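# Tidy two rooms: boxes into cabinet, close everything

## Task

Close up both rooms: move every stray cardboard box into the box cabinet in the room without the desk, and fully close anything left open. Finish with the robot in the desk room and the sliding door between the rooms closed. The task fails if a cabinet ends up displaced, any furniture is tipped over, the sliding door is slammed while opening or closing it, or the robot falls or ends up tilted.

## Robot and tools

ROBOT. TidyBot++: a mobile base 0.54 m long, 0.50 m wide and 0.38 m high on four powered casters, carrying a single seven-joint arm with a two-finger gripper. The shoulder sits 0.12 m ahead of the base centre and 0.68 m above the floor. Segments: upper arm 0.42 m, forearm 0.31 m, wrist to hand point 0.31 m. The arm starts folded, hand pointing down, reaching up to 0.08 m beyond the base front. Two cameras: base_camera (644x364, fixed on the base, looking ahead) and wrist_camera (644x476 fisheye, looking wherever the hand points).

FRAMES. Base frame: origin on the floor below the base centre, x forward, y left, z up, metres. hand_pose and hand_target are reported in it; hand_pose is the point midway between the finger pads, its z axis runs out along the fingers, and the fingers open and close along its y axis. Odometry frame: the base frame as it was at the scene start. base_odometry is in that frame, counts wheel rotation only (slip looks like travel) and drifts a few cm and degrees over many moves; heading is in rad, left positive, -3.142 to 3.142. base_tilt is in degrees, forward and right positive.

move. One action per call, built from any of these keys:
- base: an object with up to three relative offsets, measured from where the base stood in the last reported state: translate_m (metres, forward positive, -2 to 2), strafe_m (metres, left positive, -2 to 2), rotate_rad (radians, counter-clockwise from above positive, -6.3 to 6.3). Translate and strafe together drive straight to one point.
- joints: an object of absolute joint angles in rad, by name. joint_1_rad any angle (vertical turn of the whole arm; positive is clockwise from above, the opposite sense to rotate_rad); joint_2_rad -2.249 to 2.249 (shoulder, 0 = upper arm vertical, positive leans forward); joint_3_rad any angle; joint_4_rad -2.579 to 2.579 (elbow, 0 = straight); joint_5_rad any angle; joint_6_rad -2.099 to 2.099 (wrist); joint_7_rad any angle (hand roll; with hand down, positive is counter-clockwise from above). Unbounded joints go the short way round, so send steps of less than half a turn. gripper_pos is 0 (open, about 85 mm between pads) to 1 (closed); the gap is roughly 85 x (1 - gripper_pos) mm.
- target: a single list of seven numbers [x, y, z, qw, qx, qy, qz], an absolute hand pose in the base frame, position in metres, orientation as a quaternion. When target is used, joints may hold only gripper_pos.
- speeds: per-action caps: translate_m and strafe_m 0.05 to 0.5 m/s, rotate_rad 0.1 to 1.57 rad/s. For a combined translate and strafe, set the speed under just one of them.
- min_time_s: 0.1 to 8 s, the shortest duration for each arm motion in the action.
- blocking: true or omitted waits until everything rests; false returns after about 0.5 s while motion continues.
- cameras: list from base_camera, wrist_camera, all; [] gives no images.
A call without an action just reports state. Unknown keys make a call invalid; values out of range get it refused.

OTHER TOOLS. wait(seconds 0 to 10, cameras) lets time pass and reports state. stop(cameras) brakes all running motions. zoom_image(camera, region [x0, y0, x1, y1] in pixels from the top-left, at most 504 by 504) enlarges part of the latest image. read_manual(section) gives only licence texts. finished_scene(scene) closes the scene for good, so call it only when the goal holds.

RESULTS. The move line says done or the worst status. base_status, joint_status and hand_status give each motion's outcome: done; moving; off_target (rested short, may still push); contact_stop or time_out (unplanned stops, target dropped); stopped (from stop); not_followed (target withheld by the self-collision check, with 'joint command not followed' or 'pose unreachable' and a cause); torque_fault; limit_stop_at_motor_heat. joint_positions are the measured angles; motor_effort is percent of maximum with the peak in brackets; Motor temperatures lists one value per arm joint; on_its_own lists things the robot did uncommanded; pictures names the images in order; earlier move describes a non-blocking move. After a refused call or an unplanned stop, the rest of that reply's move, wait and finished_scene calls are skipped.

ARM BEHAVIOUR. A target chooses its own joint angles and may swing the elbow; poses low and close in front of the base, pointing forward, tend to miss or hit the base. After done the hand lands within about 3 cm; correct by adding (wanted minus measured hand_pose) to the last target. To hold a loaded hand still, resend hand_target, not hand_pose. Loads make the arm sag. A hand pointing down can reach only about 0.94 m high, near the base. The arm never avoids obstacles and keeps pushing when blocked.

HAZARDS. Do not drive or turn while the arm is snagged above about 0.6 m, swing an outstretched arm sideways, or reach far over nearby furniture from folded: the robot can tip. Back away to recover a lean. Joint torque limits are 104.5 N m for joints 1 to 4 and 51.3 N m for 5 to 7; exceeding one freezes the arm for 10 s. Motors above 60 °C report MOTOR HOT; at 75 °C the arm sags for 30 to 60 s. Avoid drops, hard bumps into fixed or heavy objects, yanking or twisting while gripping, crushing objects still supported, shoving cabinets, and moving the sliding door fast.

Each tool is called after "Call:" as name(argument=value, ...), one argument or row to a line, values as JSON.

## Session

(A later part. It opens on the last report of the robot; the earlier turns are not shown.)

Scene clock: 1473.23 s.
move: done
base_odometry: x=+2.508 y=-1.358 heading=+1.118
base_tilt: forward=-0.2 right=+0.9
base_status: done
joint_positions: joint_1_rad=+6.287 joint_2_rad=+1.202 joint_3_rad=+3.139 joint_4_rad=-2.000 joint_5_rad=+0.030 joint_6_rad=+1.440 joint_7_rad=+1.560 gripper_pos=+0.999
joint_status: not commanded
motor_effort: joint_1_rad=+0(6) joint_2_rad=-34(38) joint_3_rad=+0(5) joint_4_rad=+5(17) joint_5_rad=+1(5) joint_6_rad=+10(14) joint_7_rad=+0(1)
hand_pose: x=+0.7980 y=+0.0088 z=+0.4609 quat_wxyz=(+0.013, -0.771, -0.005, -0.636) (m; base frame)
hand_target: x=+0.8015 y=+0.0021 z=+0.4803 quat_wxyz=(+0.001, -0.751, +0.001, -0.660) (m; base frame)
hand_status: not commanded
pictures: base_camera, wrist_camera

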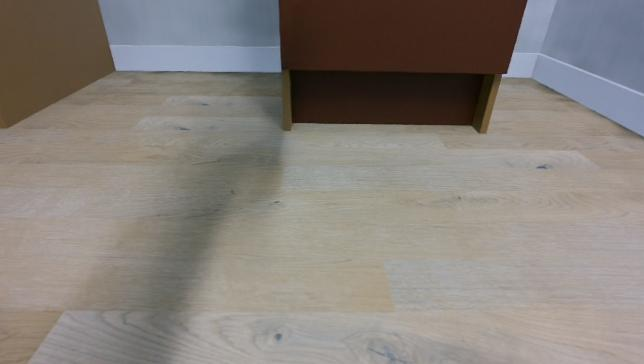

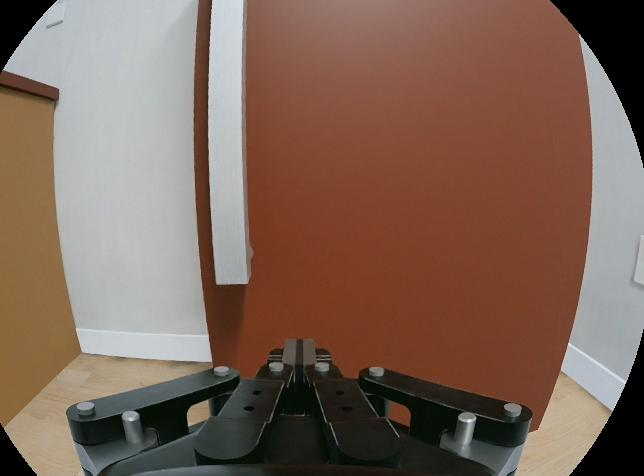

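Call:
move(
  joints={"joint_1_rad": 0, "joint_2_rad": -0.354, "joint_3_rad": 3.14, "joint_4_rad": -2.53, "joint_5_rad": 0, "joint_6_rad": 0.5, "joint_7_rad": 1.57},
  min_time_s=2.5,
  cameras=[],
)

Call:
move(
  base={"translate_m": 0.27},
  speeds={"translate_m": 0.2},
)

Scene clock: 1501.30 s.
move: done
base_odometry: x=+2.508 y=-1.358 heading=+1.118
base_tilt: forward=-0.3 right=+0.9
base_status: not commanded
joint_positions: joint_1_rad=+6.287 joint_2_rad=-0.343 joint_3_rad=+3.139 joint_4_rad=-2.512 joint_5_rad=+0.030 joint_6_rad=+0.591 joint_7_rad=+1.560 gripper_pos=+0.999
joint_status: all done
motor_effort: joint_1_rad=+1(2) joint_2_rad=-6(37) joint_3_rad=+0(2) joint_4_rad=+19(20) joint_5_rad=+0(2) joint_6_rad=+10(12) joint_7_rad=+0(1)
hand_pose: x=+0.5485 y=+0.0058 z=+0.8987 quat_wxyz=(+0.000, -0.710, -0.010, -0.704) (m; base frame)
hand_target: x=+0.5412 y=+0.0021 z=+0.8649 quat_wxyz=(+0.001, -0.743, +0.000, -0.669) (m; base frame)
hand_status: not commanded
pictures: none
No camera images: "cameras" was empty.

Scene clock: 1503.40 s.
move: done
base_odometry: x=+2.626 y=-1.115 heading=+1.118
base_tilt: forward=-0.2 right=+0.9
base_status: done
joint_positions: joint_1_rad=+6.287 joint_2_rad=-0.350 joint_3_rad=+3.139 joint_4_rad=-2.515 joint_5_rad=+0.030 joint_6_rad=+0.586 joint_7_rad=+1.560 gripper_pos=+0.999
joint_status: not commanded
motor_effort: joint_1_rad=+0(2) joint_2_rad=-5(9) joint_3_rad=+1(1) joint_4_rad=+19(20) joint_5_rad=+0(1) joint_6_rad=+10(11) joint_7_rad=+0(1)
hand_pose: x=+0.5465 y=+0.0058 z=+0.8987 quat_wxyz=(+0.000, -0.710, -0.010, -0.704) (m; base frame)
hand_target: x=+0.5412 y=+0.0021 z=+0.8649 quat_wxyz=(+0.001, -0.743, +0.000, -0.669) (m; base frame)
hand_status: not commanded
pictures: base_camera, wrist_camera

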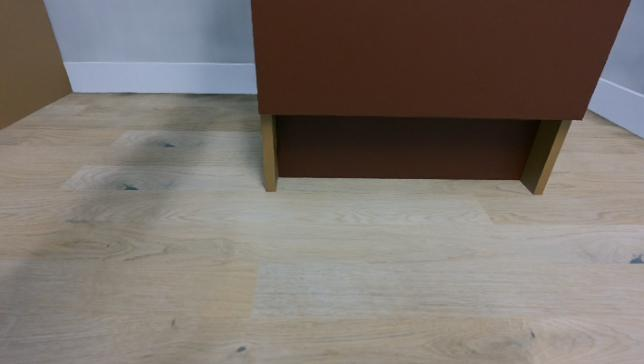

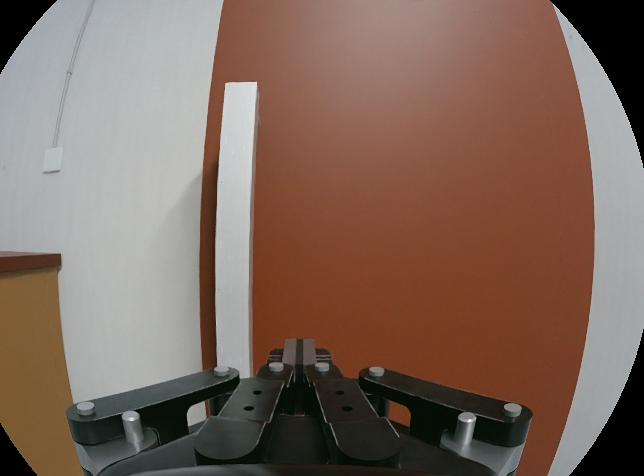

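Call:
move(
  base={"strafe_m": -0.0, "translate_m": 0.0},
  cameras=[],
)

Call:
move(
  base={"strafe_m": 1.2},
  speeds={"strafe_m": 0.2},
)

Scene clock: 1510.10 s.
move: done
base_odometry: x=+2.626 y=-1.115 heading=+1.118
base_tilt: forward=-0.2 right=+0.9
base_status: done
joint_positions: joint_1_rad=+6.287 joint_2_rad=-0.350 joint_3_rad=+3.139 joint_4_rad=-2.515 joint_5_rad=+0.030 joint_6_rad=+0.586 joint_7_rad=+1.560 gripper_pos=+0.999
joint_status: not commanded
motor_effort: joint_1_rad=+1(1) joint_2_rad=-6(6) joint_3_rad=+0(2) joint_4_rad=+19(19) joint_5_rad=+0(1) joint_6_rad=+10(10) joint_7_rad=+1(1)
hand_pose: x=+0.5465 y=+0.0058 z=+0.8987 quat_wxyz=(+0.000, -0.710, -0.010, -0.704) (m; base frame)
hand_target: x=+0.5412 y=+0.0021 z=+0.8649 quat_wxyz=(+0.001, -0.743, +0.000, -0.669) (m; base frame)
hand_status: not commanded
pictures: none
No camera images: "cameras" was empty.

Scene clock: 1516.83 s.
move: done
base_odometry: x=+1.546 y=-0.590 heading=+1.118
base_tilt: forward=-0.2 right=+0.9
base_status: done
joint_positions: joint_1_rad=+6.287 joint_2_rad=-0.350 joint_3_rad=+3.139 joint_4_rad=-2.515 joint_5_rad=+0.030 joint_6_rad=+0.586 joint_7_rad=+1.560 gripper_pos=+0.999
joint_status: not commanded
motor_effort: joint_1_rad=+0(1) joint_2_rad=-5(7) joint_3_rad=+0(1) joint_4_rad=+19(19) joint_5_rad=+1(1) joint_6_rad=+10(10) joint_7_rad=+0(1)
hand_pose: x=+0.5465 y=+0.0058 z=+0.8985 quat_wxyz=(+0.000, -0.710, -0.010, -0.704) (m; base frame)
hand_target: x=+0.5412 y=+0.0021 z=+0.8649 quat_wxyz=(+0.001, -0.743, +0.000, -0.669) (m; base frame)
hand_status: not commanded
pictures: base_camera, wrist_camera

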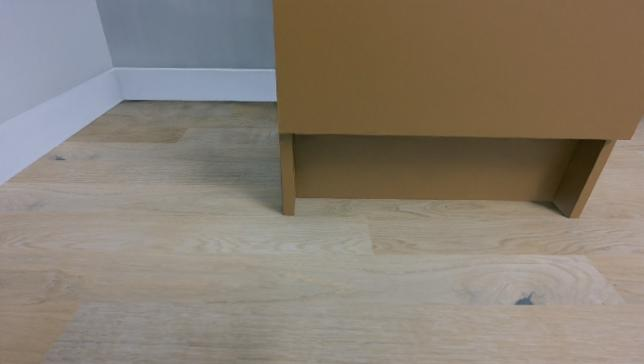

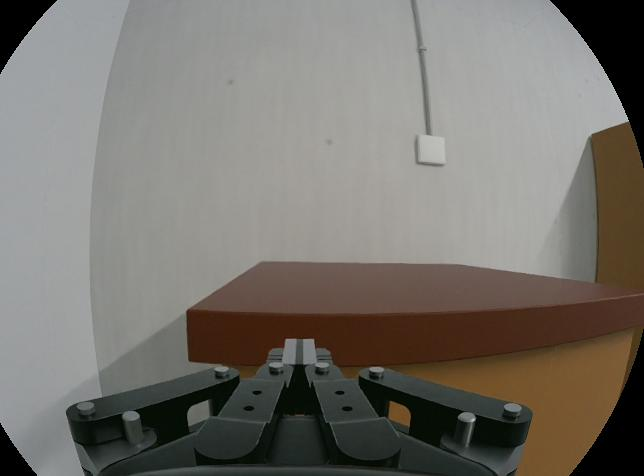

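Call:
move(
  base={"translate_m": -0.17},
  speeds={"translate_m": 0.2},
  cameras=[],
)

Call:
move(
  joints={"joint_1_rad": 0, "joint_2_rad": 0.914, "joint_3_rad": 3.14, "joint_4_rad": -2.266, "joint_5_rad": 0, "joint_6_rad": 1.6, "joint_7_rad": 1.57, "gripper_pos": 0.0},
  min_time_s=3,
)

Scene clock: 1562.63 s.
move: done
base_odometry: x=+1.472 y=-0.743 heading=+1.118
base_tilt: forward=-0.3 right=+0.9
base_status: done
joint_positions: joint_1_rad=+6.287 joint_2_rad=-0.353 joint_3_rad=+3.139 joint_4_rad=-2.516 joint_5_rad=+0.030 joint_6_rad=+0.585 joint_7_rad=+1.560 gripper_pos=+0.999
joint_status: not commanded
motor_effort: joint_1_rad=+0(1) joint_2_rad=-6(8) joint_3_rad=+0(1) joint_4_rad=+19(20) joint_5_rad=+0(1) joint_6_rad=+10(10) joint_7_rad=+0(1)
hand_pose: x=+0.5457 y=+0.0058 z=+0.8988 quat_wxyz=(+0.000, -0.710, -0.010, -0.704) (m; base frame)
hand_target: x=+0.5412 y=+0.0021 z=+0.8649 quat_wxyz=(+0.001, -0.743, +0.000, -0.669) (m; base frame)
hand_status: not commanded
pictures: none
No camera images: "cameras" was empty.

Scene clock: 1566.23 s.
move: done
base_odometry: x=+1.472 y=-0.743 heading=+1.118
base_tilt: forward=-0.2 right=+0.9
base_status: not commanded
joint_positions: joint_1_rad=+6.287 joint_2_rad=+0.900 joint_3_rad=+3.139 joint_4_rad=-2.282 joint_5_rad=+0.030 joint_6_rad=+1.512 joint_7_rad=+1.560 gripper_pos=+0.000
joint_status: all done
motor_effort: joint_1_rad=+0(2) joint_2_rad=-28(32) joint_3_rad=-1(2) joint_4_rad=+6(19) joint_5_rad=+1(2) joint_6_rad=+10(11) joint_7_rad=+1(1)
hand_pose: x=+0.7455 y=+0.0091 z=+0.5986 quat_wxyz=(+0.014, -0.741, -0.005, -0.671) (m; base frame)
hand_target: x=+0.7514 y=+0.0021 z=+0.6217 quat_wxyz=(+0.001, -0.710, +0.000, -0.704) (m; base frame)
hand_status: not commanded
pictures: base_camera, wrist_camera

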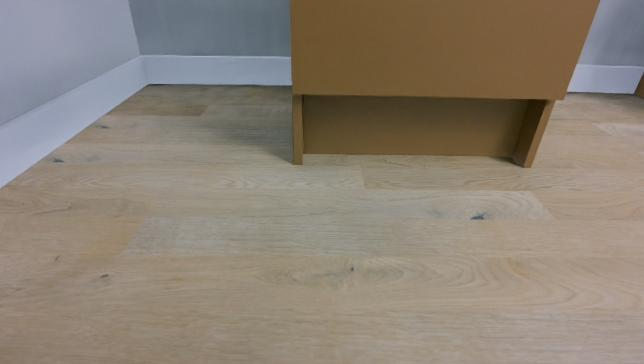

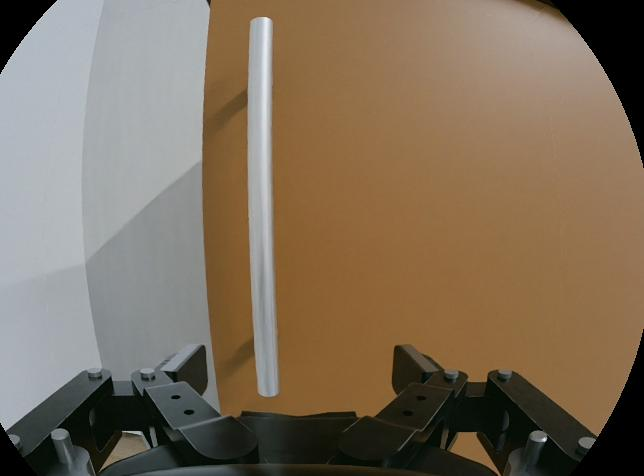

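Call:
move(
  base={"translate_m": 0.07, "strafe_m": 0.03},
  speeds={"translate_m": 0.1},
  cameras=["wrist_camera"],
)

Scene clock: 1580.60 s.
move: done
base_odometry: x=+1.475 y=-0.667 heading=+1.118
base_tilt: forward=-0.2 right=+0.9
base_status: done
joint_positions: joint_1_rad=+6.288 joint_2_rad=+0.902 joint_3_rad=+3.139 joint_4_rad=-2.294 joint_5_rad=+0.028 joint_6_rad=+1.528 joint_7_rad=+1.560 gripper_pos=+0.000
joint_status: not commanded
motor_effort: joint_1_rad=-1(3) joint_2_rad=-29(32) joint_3_rad=-1(4) joint_4_rad=+10(16) joint_5_rad=+2(6) joint_6_rad=+9(11) joint_7_rad=+1(1)
hand_pose: x=+0.7419 y=+0.0078 z=+0.5986 quat_wxyz=(+0.013, -0.741, -0.004, -0.672) (m; base frame)
hand_target: x=+0.7514 y=+0.0021 z=+0.6217 quat_wxyz=(+0.001, -0.710, +0.000, -0.704) (m; base frame)
hand_status: not commanded
pictures: wrist_camera

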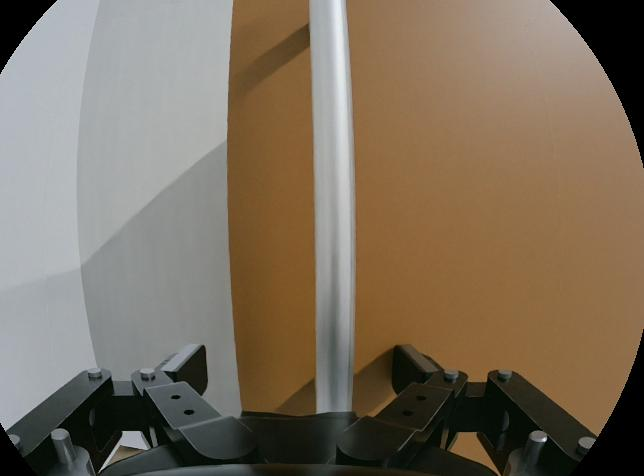

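Call:
move(
  base={"translate_m": -0.015, "strafe_m": -0.011},
  speeds={"translate_m": 0.05},
  cameras=["wrist_camera"],
)

Scene clock: 1587.03 s.
move: done
base_odometry: x=+1.478 y=-0.686 heading=+1.118
base_tilt: forward=-0.2 right=+0.9
base_status: done
joint_positions: joint_1_rad=+6.287 joint_2_rad=+0.902 joint_3_rad=+3.139 joint_4_rad=-2.272 joint_5_rad=+0.028 joint_6_rad=+1.528 joint_7_rad=+1.560 gripper_pos=+0.000
joint_status: not commanded
motor_effort: joint_1_rad=+0(3) joint_2_rad=-30(31) joint_3_rad=-1(2) joint_4_rad=+6(9) joint_5_rad=+0(2) joint_6_rad=+10(10) joint_7_rad=+0(1)
hand_pose: x=+0.7492 y=+0.0084 z=+0.6050 quat_wxyz=(+0.013, -0.733, -0.004, -0.680) (m; base frame)
hand_target: x=+0.7514 y=+0.0021 z=+0.6217 quat_wxyz=(+0.001, -0.710, +0.000, -0.704) (m; base frame)
hand_status: not commanded
pictures: wrist_camera

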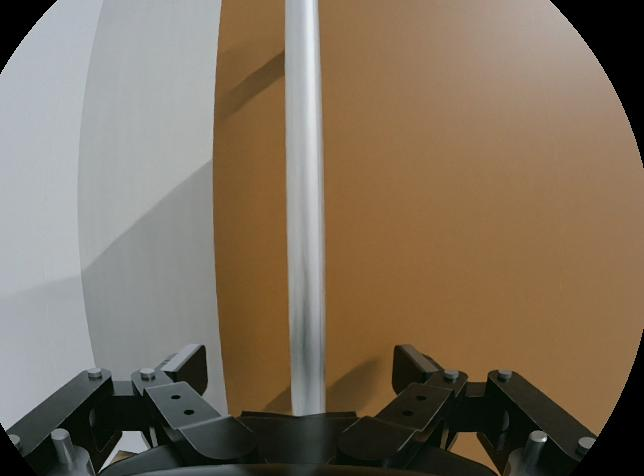

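Call:
move(
  joints={"gripper_pos": 0.86},
  cameras=["wrist_camera"],
)

Scene clock: 1591.33 s.
move: done
base_odometry: x=+1.478 y=-0.686 heading=+1.118
base_tilt: forward=-0.2 right=+0.9
base_status: not commanded
joint_positions: joint_1_rad=+6.291 joint_2_rad=+0.903 joint_3_rad=+3.141 joint_4_rad=-2.290 joint_5_rad=+0.025 joint_6_rad=+1.532 joint_7_rad=+1.560 gripper_pos=+0.859
joint_status: all done
motor_effort: joint_1_rad=+1(6) joint_2_rad=-29(32) joint_3_rad=-1(7) joint_4_rad=+10(14) joint_5_rad=+1(6) joint_6_rad=+9(11) joint_7_rad=+0(1)
hand_pose: x=+0.7431 y=+0.0050 z=+0.6006 quat_wxyz=(+0.011, -0.738, -0.002, -0.675) (m; base frame)
hand_target: x=+0.7514 y=+0.0021 z=+0.6217 quat_wxyz=(+0.001, -0.710, +0.000, -0.704) (m; base frame)
hand_status: not commanded
pictures: wrist_camera

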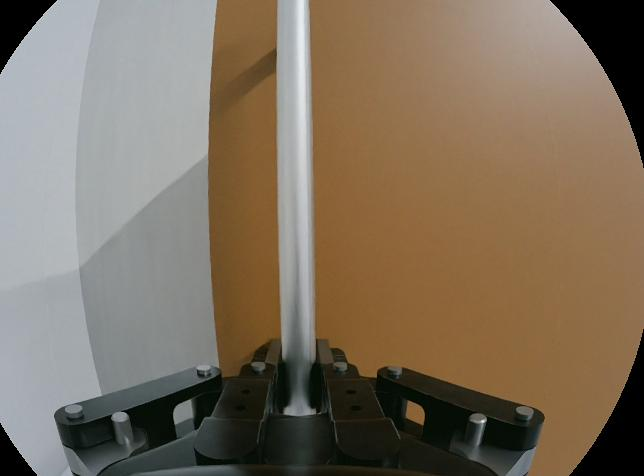

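Call:
move(
  base={"translate_m": -0.01},
  speeds={"translate_m": 0.05},
  cameras=[],
)

Call:
move(
  joints={"gripper_pos": 0.93},
  cameras=["wrist_camera"],
)

Scene clock: 1595.70 s.
move: done
base_odometry: x=+1.474 y=-0.695 heading=+1.119
base_tilt: forward=-0.2 right=+0.9
base_status: done
joint_positions: joint_1_rad=+6.292 joint_2_rad=+0.911 joint_3_rad=+3.141 joint_4_rad=-2.270 joint_5_rad=+0.025 joint_6_rad=+1.532 joint_7_rad=+1.560 gripper_pos=+0.859
joint_status: not commanded
motor_effort: joint_1_rad=-2(4) joint_2_rad=-32(34) joint_3_rad=-2(4) joint_4_rad=+5(9) joint_5_rad=+2(4) joint_6_rad=+12(14) joint_7_rad=+0(1)
hand_pose: x=+0.7492 y=+0.0044 z=+0.6011 quat_wxyz=(+0.010, -0.734, -0.002, -0.679) (m; base frame)
hand_target: x=+0.7514 y=+0.0021 z=+0.6217 quat_wxyz=(+0.001, -0.710, +0.000, -0.704) (m; base frame)
hand_status: not commanded
pictures: none
No camera images: "cameras" was empty.

Scene clock: 1596.17 s.
move: off_target
base_odometry: x=+1.474 y=-0.695 heading=+1.119
base_tilt: forward=-0.2 right=+0.9
base_status: not commanded
joint_positions: joint_1_rad=+6.292 joint_2_rad=+0.911 joint_3_rad=+3.141 joint_4_rad=-2.270 joint_5_rad=+0.025 joint_6_rad=+1.532 joint_7_rad=+1.560 gripper_pos=+0.884
joint_status: gripper_pos off_target (ended at +0.884, target +0.930)
motor_effort: joint_1_rad=-2(3) joint_2_rad=-31(32) joint_3_rad=-2(3) joint_4_rad=+5(6) joint_5_rad=+2(3) joint_6_rad=+12(12) joint_7_rad=-1(2)
hand_pose: x=+0.7492 y=+0.0044 z=+0.6011 quat_wxyz=(+0.010, -0.734, -0.002, -0.679) (m; base frame)
hand_target: x=+0.7514 y=+0.0021 z=+0.6217 quat_wxyz=(+0.001, -0.710, +0.000, -0.704) (m; base frame)
hand_status: not commanded
pictures: wrist_camera

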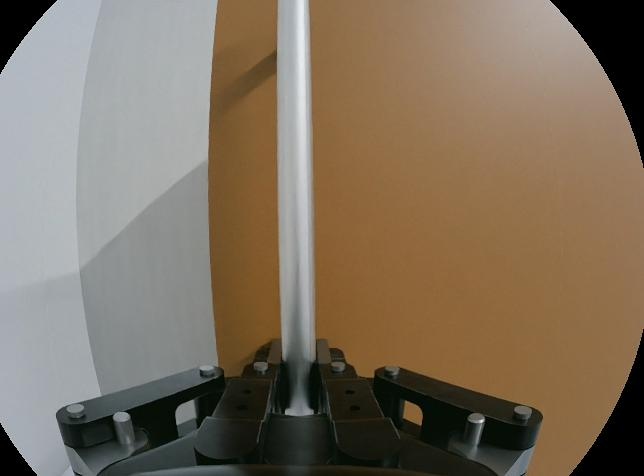

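Call:
move(
  base={"translate_m": -0.039, "strafe_m": -0.083, "rotate_rad": 0.1},
  speeds={"strafe_m": 0.06, "rotate_rad": 0.1},
)

Scene clock: 1610.63 s.
move: done
base_odometry: x=+1.531 y=-0.766 heading=+1.219
base_tilt: forward=-0.2 right=+0.9
base_status: done
joint_positions: joint_1_rad=+6.283 joint_2_rad=+0.912 joint_3_rad=+3.150 joint_4_rad=-2.269 joint_5_rad=+0.024 joint_6_rad=+1.532 joint_7_rad=+1.560 gripper_pos=+0.884
joint_status: not commanded
motor_effort: joint_1_rad=+0(9) joint_2_rad=-32(34) joint_3_rad=+0(8) joint_4_rad=+6(7) joint_5_rad=+0(10) joint_6_rad=+12(14) joint_7_rad=+0(2)
hand_pose: x=+0.7498 y=+0.0056 z=+0.6010 quat_wxyz=(+0.008, -0.734, -0.005, -0.679) (m; base frame)
hand_target: x=+0.7514 y=+0.0021 z=+0.6217 quat_wxyz=(+0.001, -0.710, +0.000, -0.704) (m; base frame)
hand_status: not commanded
pictures: base_camera, wrist_camera

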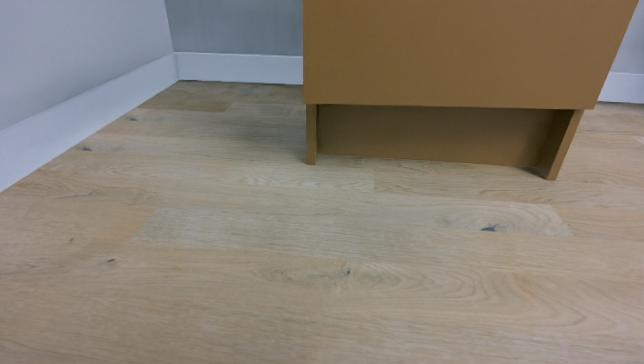

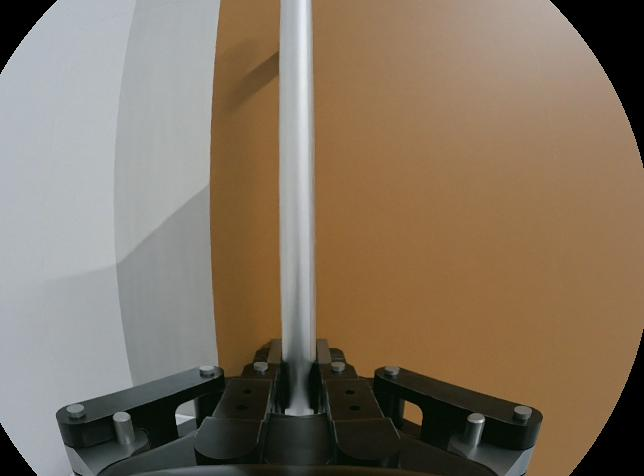

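Call:
move(
  base={"translate_m": -0.039, "strafe_m": -0.083, "rotate_rad": 0.1},
  speeds={"strafe_m": 0.06, "rotate_rad": 0.1},
)

Scene clock: 1615.70 s.
move: done
base_odometry: x=+1.596 y=-0.832 heading=+1.320
base_tilt: forward=-0.2 right=+0.9
base_status: done
joint_positions: joint_1_rad=+6.282 joint_2_rad=+0.913 joint_3_rad=+3.150 joint_4_rad=-2.268 joint_5_rad=+0.024 joint_6_rad=+1.532 joint_7_rad=+1.560 gripper_pos=+0.884
joint_status: not commanded
motor_effort: joint_1_rad=+1(9) joint_2_rad=-32(33) joint_3_rad=-1(7) joint_4_rad=+6(8) joint_5_rad=+1(9) joint_6_rad=+12(14) joint_7_rad=-1(1)
hand_pose: x=+0.7500 y=+0.0057 z=+0.6009 quat_wxyz=(+0.008, -0.734, -0.005, -0.679) (m; base frame)
hand_target: x=+0.7514 y=+0.0021 z=+0.6217 quat_wxyz=(+0.001, -0.710, +0.000, -0.704) (m; base frame)
hand_status: not commanded
pictures: base_camera, wrist_camera

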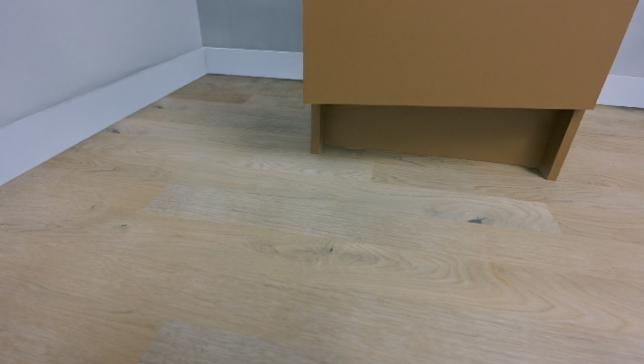

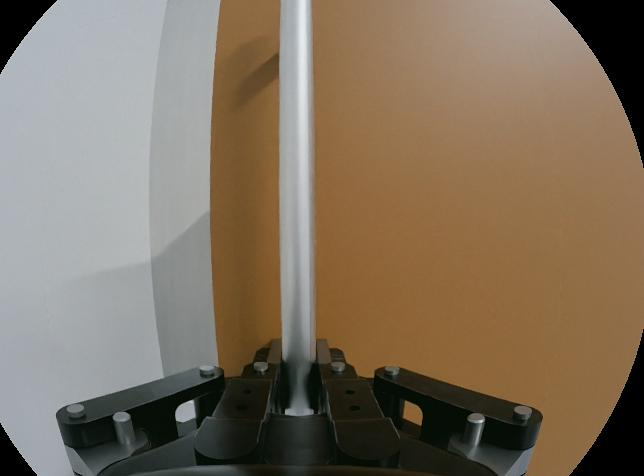

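Call:
move(
  base={"translate_m": -0.022, "strafe_m": -0.05, "rotate_rad": 0.06},
  speeds={"strafe_m": 0.06, "rotate_rad": 0.1},
  cameras=["wrist_camera"],
)

Call:
move(
  joints={"gripper_pos": 0.3},
  cameras=[],
)

Call:
move(
  base={"translate_m": -0.12},
  speeds={"translate_m": 0.1},
)

Scene clock: 1621.83 s.
move: done
base_odometry: x=+1.639 y=-0.865 heading=+1.381
base_tilt: forward=-0.2 right=+0.9
base_status: done
joint_positions: joint_1_rad=+6.281 joint_2_rad=+0.913 joint_3_rad=+3.148 joint_4_rad=-2.268 joint_5_rad=+0.023 joint_6_rad=+1.532 joint_7_rad=+1.560 gripper_pos=+0.884
joint_status: not commanded
motor_effort: joint_1_rad=+1(6) joint_2_rad=-32(34) joint_3_rad=-1(5) joint_4_rad=+6(7) joint_5_rad=+1(7) joint_6_rad=+12(13) joint_7_rad=-1(1)
hand_pose: x=+0.7501 y=+0.0066 z=+0.6009 quat_wxyz=(+0.009, -0.734, -0.005, -0.679) (m; base frame)
hand_target: x=+0.7514 y=+0.0021 z=+0.6217 quat_wxyz=(+0.001, -0.710, +0.000, -0.704) (m; base frame)
hand_status: not commanded
pictures: wrist_camera

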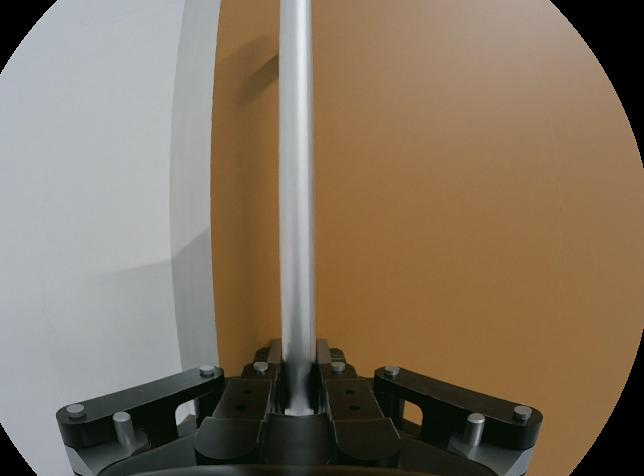

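Scene clock: 1622.73 s.
move: done
base_odometry: x=+1.639 y=-0.865 heading=+1.381
base_tilt: forward=-0.2 right=+0.9
base_status: not commanded
joint_positions: joint_1_rad=+6.281 joint_2_rad=+0.913 joint_3_rad=+3.148 joint_4_rad=-2.268 joint_5_rad=+0.023 joint_6_rad=+1.532 joint_7_rad=+1.560 gripper_pos=+0.300
joint_status: all done
motor_effort: joint_1_rad=+0(1) joint_2_rad=-31(32) joint_3_rad=+0(1) joint_4_rad=+6(6) joint_5_rad=+1(1) joint_6_rad=+10(12) joint_7_rad=+0(1)
hand_pose: x=+0.7501 y=+0.0065 z=+0.6009 quat_wxyz=(+0.009, -0.734, -0.005, -0.679) (m; base frame)
hand_target: x=+0.7514 y=+0.0021 z=+0.6217 quat_wxyz=(+0.001, -0.710, +0.000, -0.704) (m; base frame)
hand_status: not commanded
pictures: none
No camera images: "cameras" was empty.

Scene clock: 1624.50 s.
move: done
base_odometry: x=+1.617 y=-0.983 heading=+1.381
base_tilt: forward=-0.2 right=+0.9
base_status: done
joint_positions: joint_1_rad=+6.281 joint_2_rad=+0.913 joint_3_rad=+3.148 joint_4_rad=-2.268 joint_5_rad=+0.023 joint_6_rad=+1.532 joint_7_rad=+1.560 gripper_pos=+0.300
joint_status: not commanded
motor_effort: joint_1_rad=+0(1) joint_2_rad=-29(32) joint_3_rad=-1(1) joint_4_rad=+6(7) joint_5_rad=+1(1) joint_6_rad=+10(11) joint_7_rad=+0(1)
hand_pose: x=+0.7501 y=+0.0065 z=+0.6010 quat_wxyz=(+0.009, -0.734, -0.005, -0.679) (m; base frame)
hand_target: x=+0.7514 y=+0.0021 z=+0.6217 quat_wxyz=(+0.001, -0.710, +0.000, -0.704) (m; base frame)
hand_status: not commanded
pictures: base_camera, wrist_camera

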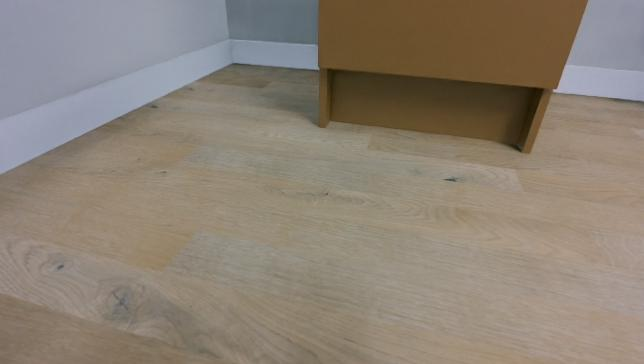

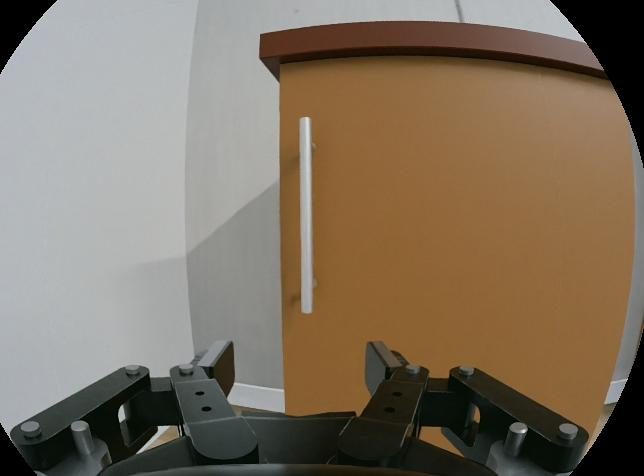

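Call:
move(
  joints={"joint_1_rad": -0.8, "joint_2_rad": 0.914, "joint_3_rad": 3.14, "joint_4_rad": -2.266, "joint_5_rad": 1.42, "joint_6_rad": 1.6, "joint_7_rad": 1.57, "gripper_pos": 1},
  min_time_s=3,
)

Call:
move(
  base={"rotate_rad": -0.265},
  speeds={"rotate_rad": 0.4},
)

Scene clock: 1663.13 s.
move: done
base_odometry: x=+1.617 y=-0.983 heading=+1.381
base_tilt: forward=-0.2 right=+0.9
base_status: not commanded
joint_positions: joint_1_rad=+5.487 joint_2_rad=+0.913 joint_3_rad=+3.148 joint_4_rad=-2.268 joint_5_rad=+1.333 joint_6_rad=+1.532 joint_7_rad=+1.560 gripper_pos=+0.999
joint_status: all done
motor_effort: joint_1_rad=+0(3) joint_2_rad=-27(31) joint_3_rad=-5(6) joint_4_rad=+2(6) joint_5_rad=+0(2) joint_6_rad=+10(12) joint_7_rad=+0(1)
hand_pose: x=+0.1793 y=+0.4927 z=+0.6086 quat_wxyz=(+0.609, -0.367, -0.626, -0.320) (m; base frame)
hand_target: x=+0.1533 y=+0.4790 z=+0.6323 quat_wxyz=(+0.647, -0.323, -0.619, -0.306) (m; base frame)
hand_status: not commanded
pictures: base_camera, wrist_camera

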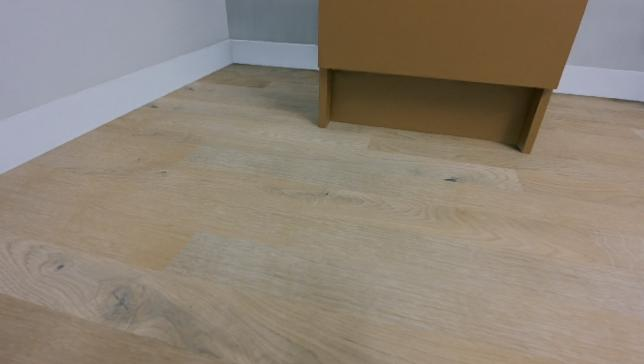

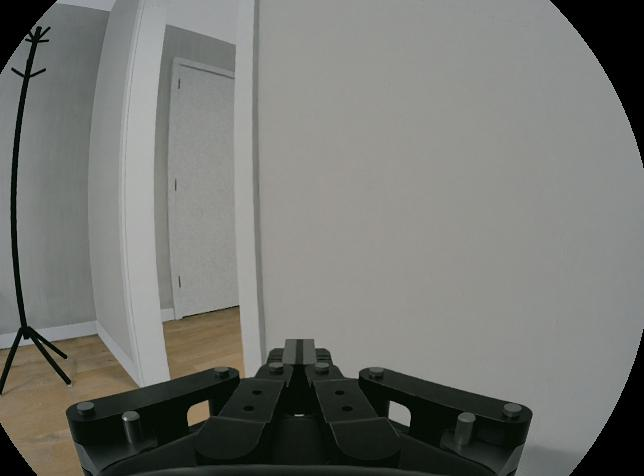

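Scene clock: 1664.53 s.
move: done
base_odometry: x=+1.617 y=-0.984 heading=+1.116
base_tilt: forward=-0.2 right=+0.9
base_status: done
joint_positions: joint_1_rad=+5.486 joint_2_rad=+0.913 joint_3_rad=+3.148 joint_4_rad=-2.268 joint_5_rad=+1.337 joint_6_rad=+1.532 joint_7_rad=+1.560 gripper_pos=+0.999
joint_status: not commanded
motor_effort: joint_1_rad=+0(3) joint_2_rad=-27(27) joint_3_rad=-4(6) joint_4_rad=+2(3) joint_5_rad=+1(1) joint_6_rad=+10(10) joint_7_rad=+0(1)
hand_pose: x=+0.1780 y=+0.4921 z=+0.6086 quat_wxyz=(+0.610, -0.366, -0.626, -0.319) (m; base frame)
hand_target: x=+0.1533 y=+0.4790 z=+0.6323 quat_wxyz=(+0.647, -0.323, -0.619, -0.306) (m; base frame)
hand_status: not commanded
pictures: base_camera, wrist_camera

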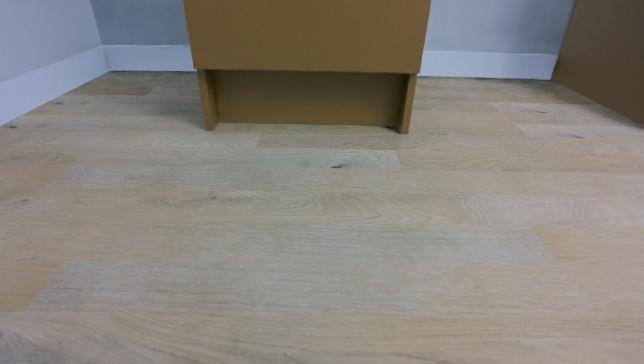

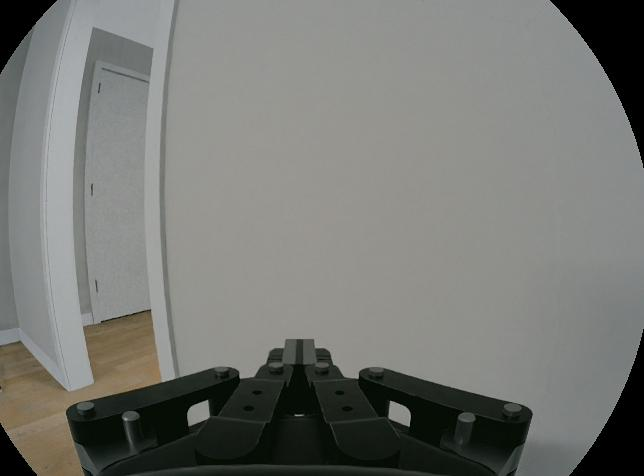

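Call:
move(
  joints={"joint_5_rad": -1.42},
  min_time_s=3,
)

Scene clock: 1672.50 s.
move: done
base_odometry: x=+1.617 y=-0.984 heading=+1.116
base_tilt: forward=-0.2 right=+0.9
base_status: not commanded
joint_positions: joint_1_rad=+5.486 joint_2_rad=+0.913 joint_3_rad=+3.148 joint_4_rad=-2.268 joint_5_rad=-1.334 joint_6_rad=+1.532 joint_7_rad=+1.560 gripper_pos=+0.999
joint_status: all done
motor_effort: joint_1_rad=+0(2) joint_2_rad=-26(31) joint_3_rad=+3(5) joint_4_rad=+2(6) joint_5_rad=+0(3) joint_6_rad=+10(10) joint_7_rad=+1(1)
hand_pose: x=+0.6101 y=+0.0688 z=+0.6118 quat_wxyz=(-0.195, -0.698, +0.183, -0.664) (m; base frame)
hand_target: x=+0.5956 y=+0.0513 z=+0.6315 quat_wxyz=(-0.230, -0.670, +0.200, -0.677) (m; base frame)
hand_status: not commanded
pictures: base_camera, wrist_camera

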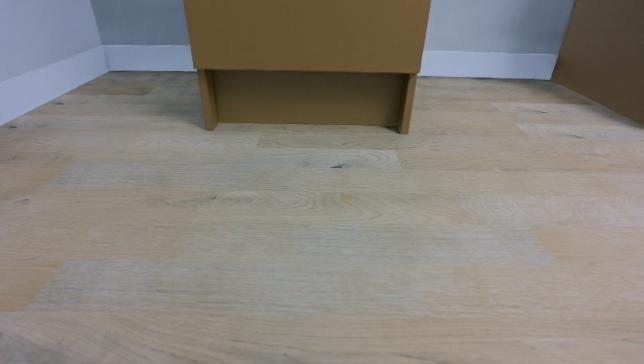

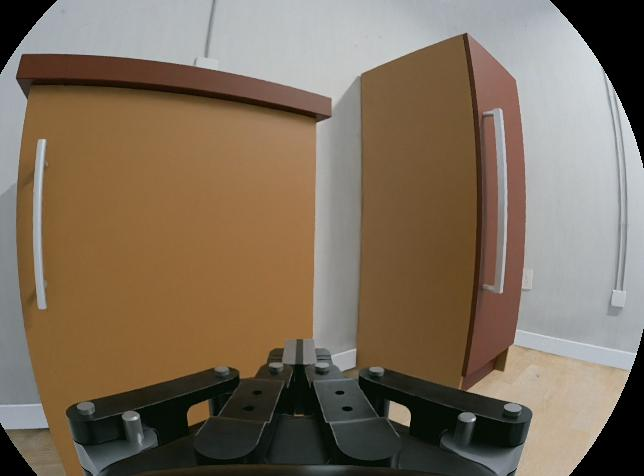

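Call:
zoom_image(
  camera="wrist_camera",
  region=[0, 30, 400, 430],
)

Call:
zoom_image(
  camera="base_camera",
  region=[150, 0, 470, 160],
)

Scaled by 1.260.

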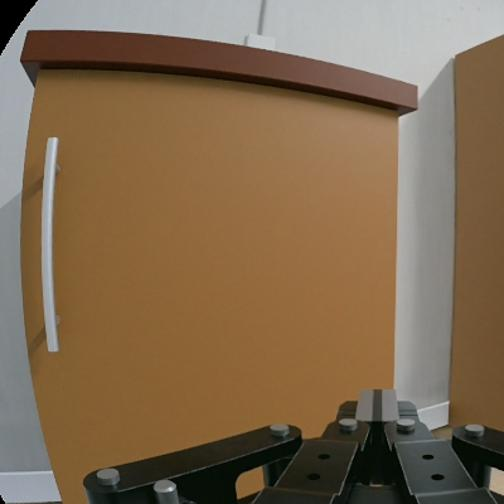

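Scaled by 1.575.

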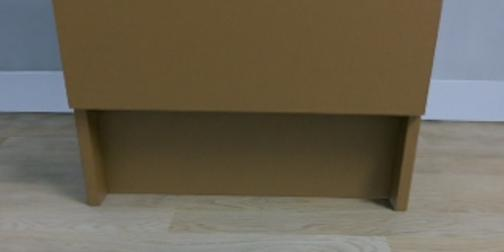

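Call:
move(
  joints={"joint_1_rad": 0, "joint_2_rad": -0.354, "joint_3_rad": 3.14, "joint_4_rad": -2.53, "joint_5_rad": 0, "joint_6_rad": 0.6, "joint_7_rad": 1.57},
  min_time_s=3,
  cameras=[],
)

Call:
move(
  base={"strafe_m": 0.12},
  speeds={"strafe_m": 0.2},
)

Call:
move(
  base={"translate_m": -0.65},
  speeds={"translate_m": 0.25},
)

Scene clock: 1702.97 s.
move: done
base_odometry: x=+1.617 y=-0.984 heading=+1.116
base_tilt: forward=-0.2 right=+0.9
base_status: not commanded
joint_positions: joint_1_rad=+6.270 joint_2_rad=-0.344 joint_3_rad=+3.148 joint_4_rad=-2.511 joint_5_rad=-0.088 joint_6_rad=+0.689 joint_7_rad=+1.560 gripper_pos=+0.999
joint_status: all done
motor_effort: joint_1_rad=+0(2) joint_2_rad=-6(28) joint_3_rad=+0(5) joint_4_rad=+19(19) joint_5_rad=+1(5) joint_6_rad=+10(12) joint_7_rad=+0(1)
hand_pose: x=+0.5469 y=-0.0137 z=+0.9293 quat_wxyz=(+0.013, -0.673, +0.046, -0.738) (m; base frame)
hand_target: x=+0.5429 y=+0.0021 z=+0.8960 quat_wxyz=(+0.001, -0.709, +0.000, -0.705) (m; base frame)
hand_status: not commanded
pictures: none
No camera images: "cameras" was empty.

Scene clock: 1704.30 s.
move: done
base_odometry: x=+1.509 y=-0.931 heading=+1.115
base_tilt: forward=-0.2 right=+0.9
base_status: done
joint_positions: joint_1_rad=+6.272 joint_2_rad=-0.344 joint_3_rad=+3.148 joint_4_rad=-2.511 joint_5_rad=-0.082 joint_6_rad=+0.688 joint_7_rad=+1.560 gripper_pos=+0.999
joint_status: not commanded
motor_effort: joint_1_rad=+0(2) joint_2_rad=-6(7) joint_3_rad=+1(2) joint_4_rad=+19(19) joint_5_rad=+1(2) joint_6_rad=+10(10) joint_7_rad=+1(1)
hand_pose: x=+0.5470 y=-0.0135 z=+0.9291 quat_wxyz=(+0.012, -0.673, +0.044, -0.738) (m; base frame)
hand_target: x=+0.5429 y=+0.0021 z=+0.8960 quat_wxyz=(+0.001, -0.709, +0.000, -0.705) (m; base frame)
hand_status: not commanded
pictures: base_camera, wrist_camera

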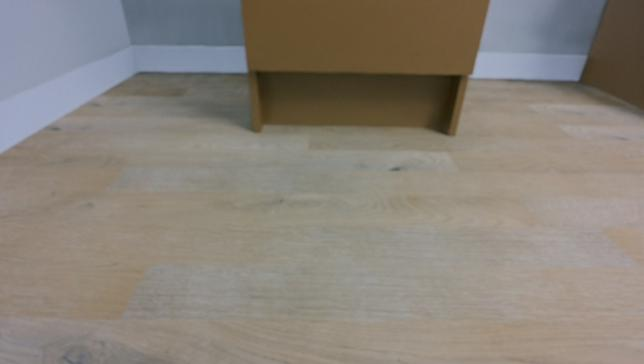

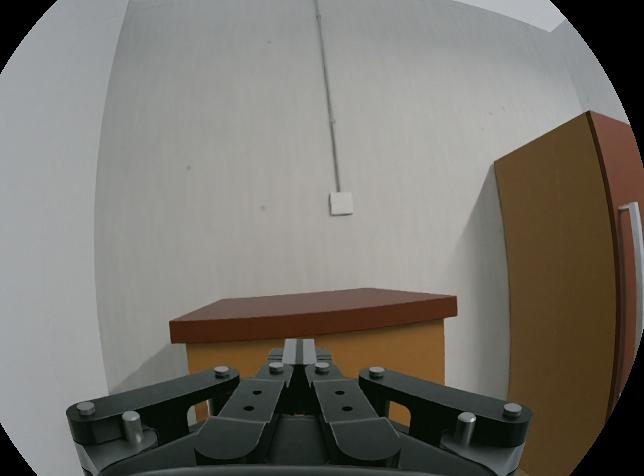

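Scene clock: 1707.70 s.
move: done
base_odometry: x=+1.223 y=-1.515 heading=+1.115
base_tilt: forward=-0.2 right=+0.9
base_status: done
joint_positions: joint_1_rad=+6.272 joint_2_rad=-0.351 joint_3_rad=+3.148 joint_4_rad=-2.515 joint_5_rad=-0.082 joint_6_rad=+0.686 joint_7_rad=+1.560 gripper_pos=+0.999
joint_status: not commanded
motor_effort: joint_1_rad=+1(1) joint_2_rad=-6(9) joint_3_rad=+0(1) joint_4_rad=+19(20) joint_5_rad=+1(2) joint_6_rad=+10(11) joint_7_rad=+1(1)
hand_pose: x=+0.5447 y=-0.0135 z=+0.9297 quat_wxyz=(+0.012, -0.673, +0.044, -0.738) (m; base frame)
hand_target: x=+0.5429 y=+0.0021 z=+0.8960 quat_wxyz=(+0.001, -0.709, +0.000, -0.705) (m; base frame)
hand_status: not commanded
pictures: base_camera, wrist_camera

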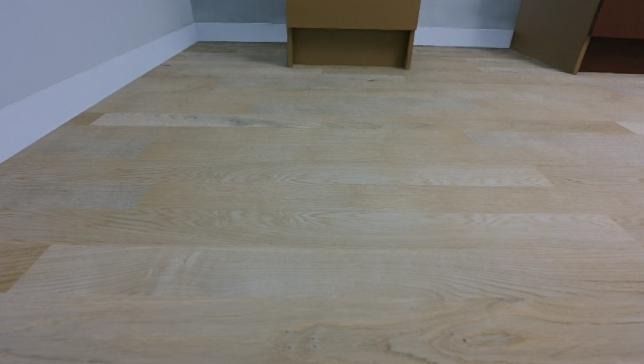

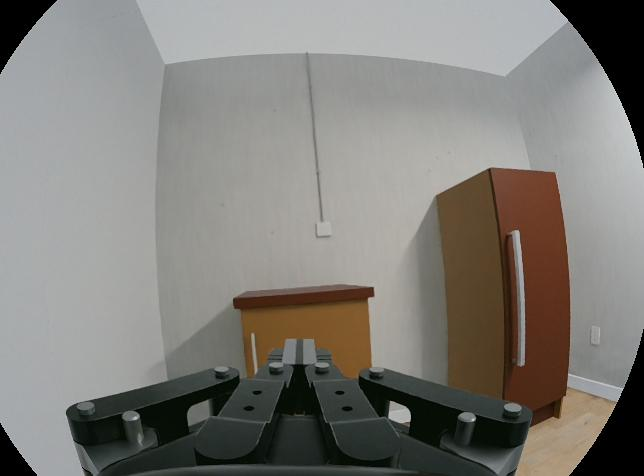

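Call:
move(
  base={"rotate_rad": -0.8},
  speeds={"rotate_rad": 0.8},
)

Call:
move(
  base={"rotate_rad": -2.2},
  speeds={"rotate_rad": 0.8},
)

Scene clock: 1716.03 s.
move: done
base_odometry: x=+1.223 y=-1.515 heading=+0.316
base_tilt: forward=-0.2 right=+0.9
base_status: done
joint_positions: joint_1_rad=+6.276 joint_2_rad=-0.351 joint_3_rad=+3.148 joint_4_rad=-2.515 joint_5_rad=-0.080 joint_6_rad=+0.685 joint_7_rad=+1.560 gripper_pos=+0.999
joint_status: not commanded
motor_effort: joint_1_rad=+1(2) joint_2_rad=-6(7) joint_3_rad=+0(2) joint_4_rad=+19(19) joint_5_rad=+1(2) joint_6_rad=+10(10) joint_7_rad=+0(1)
hand_pose: x=+0.5447 y=-0.0146 z=+0.9297 quat_wxyz=(+0.011, -0.673, +0.044, -0.738) (m; base frame)
hand_target: x=+0.5429 y=+0.0021 z=+0.8960 quat_wxyz=(+0.001, -0.709, +0.000, -0.705) (m; base frame)
hand_status: not commanded
pictures: base_camera, wrist_camera

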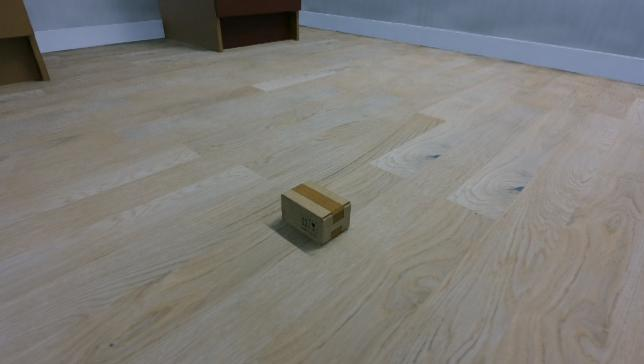

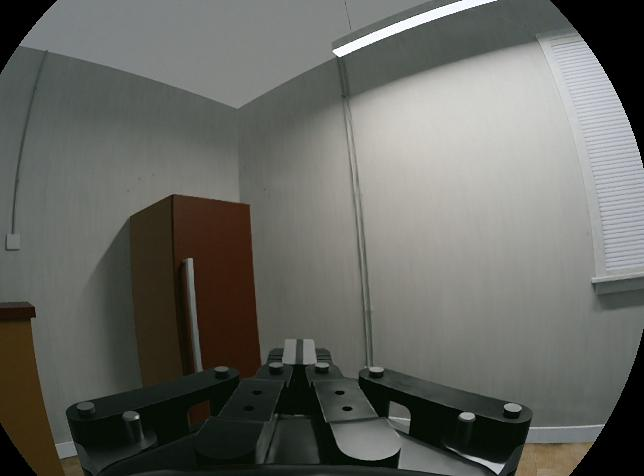

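Scene clock: 1719.60 s.
move: done
base_odometry: x=+1.223 y=-1.515 heading=-1.883
base_tilt: forward=-0.2 right=+0.9
base_status: done
joint_positions: joint_1_rad=+6.277 joint_2_rad=-0.351 joint_3_rad=+3.148 joint_4_rad=-2.515 joint_5_rad=-0.079 joint_6_rad=+0.685 joint_7_rad=+1.560 gripper_pos=+0.999
joint_status: not commanded
motor_effort: joint_1_rad=+1(2) joint_2_rad=-6(7) joint_3_rad=+1(2) joint_4_rad=+19(19) joint_5_rad=+0(2) joint_6_rad=+10(10) joint_7_rad=+0(1)
hand_pose: x=+0.5447 y=-0.0147 z=+0.9297 quat_wxyz=(+0.010, -0.673, +0.043, -0.739) (m; base frame)
hand_target: x=+0.5429 y=+0.0021 z=+0.8960 quat_wxyz=(+0.001, -0.709, +0.000, -0.705) (m; base frame)
hand_status: not commanded
pictures: base_camera, wrist_camera

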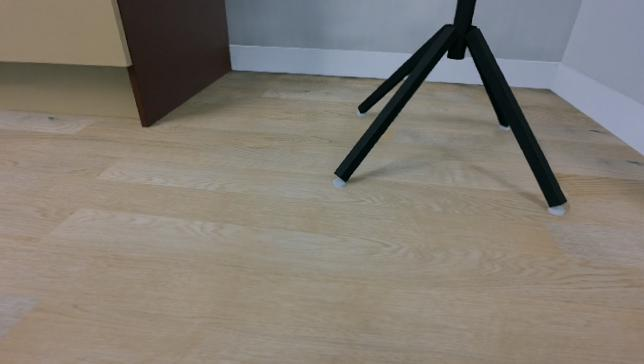

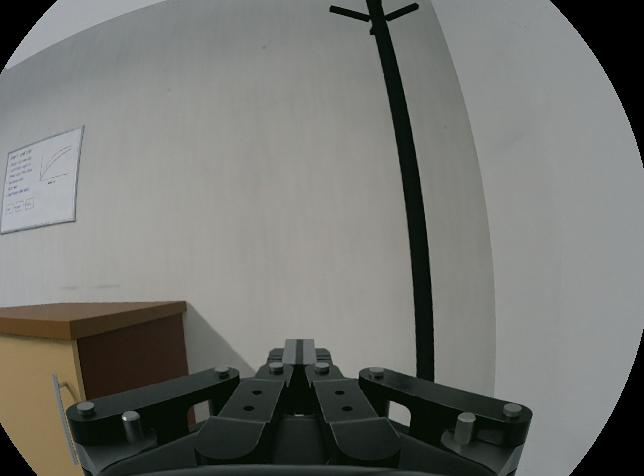

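Call:
move(
  base={"rotate_rad": -0.143},
  speeds={"rotate_rad": 0.5},
  cameras=[],
)

Call:
move(
  base={"translate_m": 0.0, "strafe_m": 0.6},
  speeds={"strafe_m": 0.25},
)

Scene clock: 1727.90 s.
move: done
base_odometry: x=+1.223 y=-1.515 heading=-2.025
base_tilt: forward=-0.2 right=+0.9
base_status: done
joint_positions: joint_1_rad=+6.280 joint_2_rad=-0.351 joint_3_rad=+3.148 joint_4_rad=-2.515 joint_5_rad=-0.077 joint_6_rad=+0.685 joint_7_rad=+1.560 gripper_pos=+0.999
joint_status: not commanded
motor_effort: joint_1_rad=+1(2) joint_2_rad=-5(6) joint_3_rad=+0(2) joint_4_rad=+19(19) joint_5_rad=+1(2) joint_6_rad=+10(10) joint_7_rad=+0(1)
hand_pose: x=+0.5447 y=-0.0156 z=+0.9297 quat_wxyz=(+0.009, -0.673, +0.044, -0.739) (m; base frame)
hand_target: x=+0.5429 y=+0.0021 z=+0.8960 quat_wxyz=(+0.001, -0.709, +0.000, -0.705) (m; base frame)
hand_status: not commanded
pictures: none
No camera images: "cameras" was empty.

Scene clock: 1731.13 s.
move: done
base_odometry: x=+1.762 y=-1.778 heading=-2.026
base_tilt: forward=-0.2 right=+0.9
base_status: done
joint_positions: joint_1_rad=+6.280 joint_2_rad=-0.351 joint_3_rad=+3.148 joint_4_rad=-2.515 joint_5_rad=-0.077 joint_6_rad=+0.685 joint_7_rad=+1.560 gripper_pos=+0.999
joint_status: not commanded
motor_effort: joint_1_rad=+0(1) joint_2_rad=-6(7) joint_3_rad=-1(2) joint_4_rad=+19(19) joint_5_rad=+2(2) joint_6_rad=+10(10) joint_7_rad=+0(1)
hand_pose: x=+0.5447 y=-0.0156 z=+0.9297 quat_wxyz=(+0.009, -0.673, +0.044, -0.739) (m; base frame)
hand_target: x=+0.5429 y=+0.0021 z=+0.8960 quat_wxyz=(+0.001, -0.709, +0.000, -0.705) (m; base frame)
hand_status: not commanded
pictures: base_camera, wrist_camera

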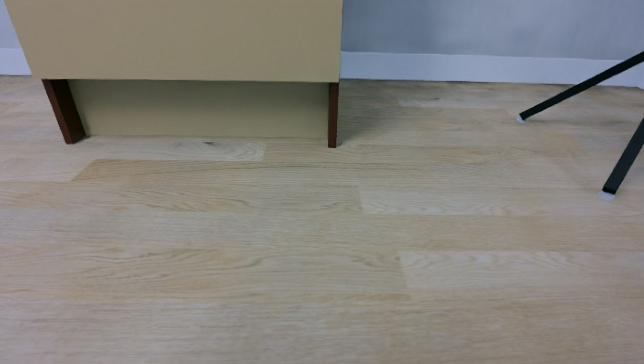

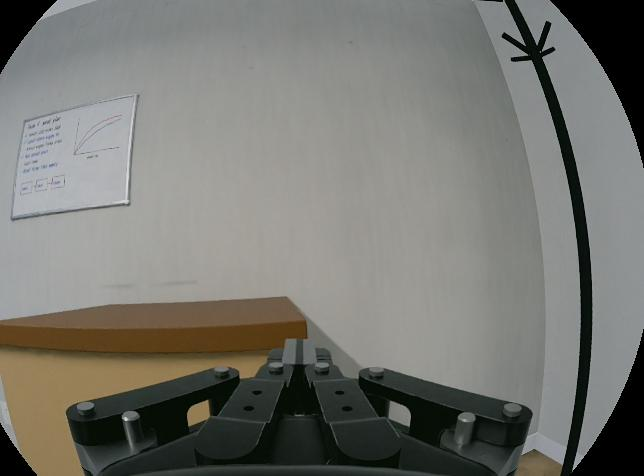

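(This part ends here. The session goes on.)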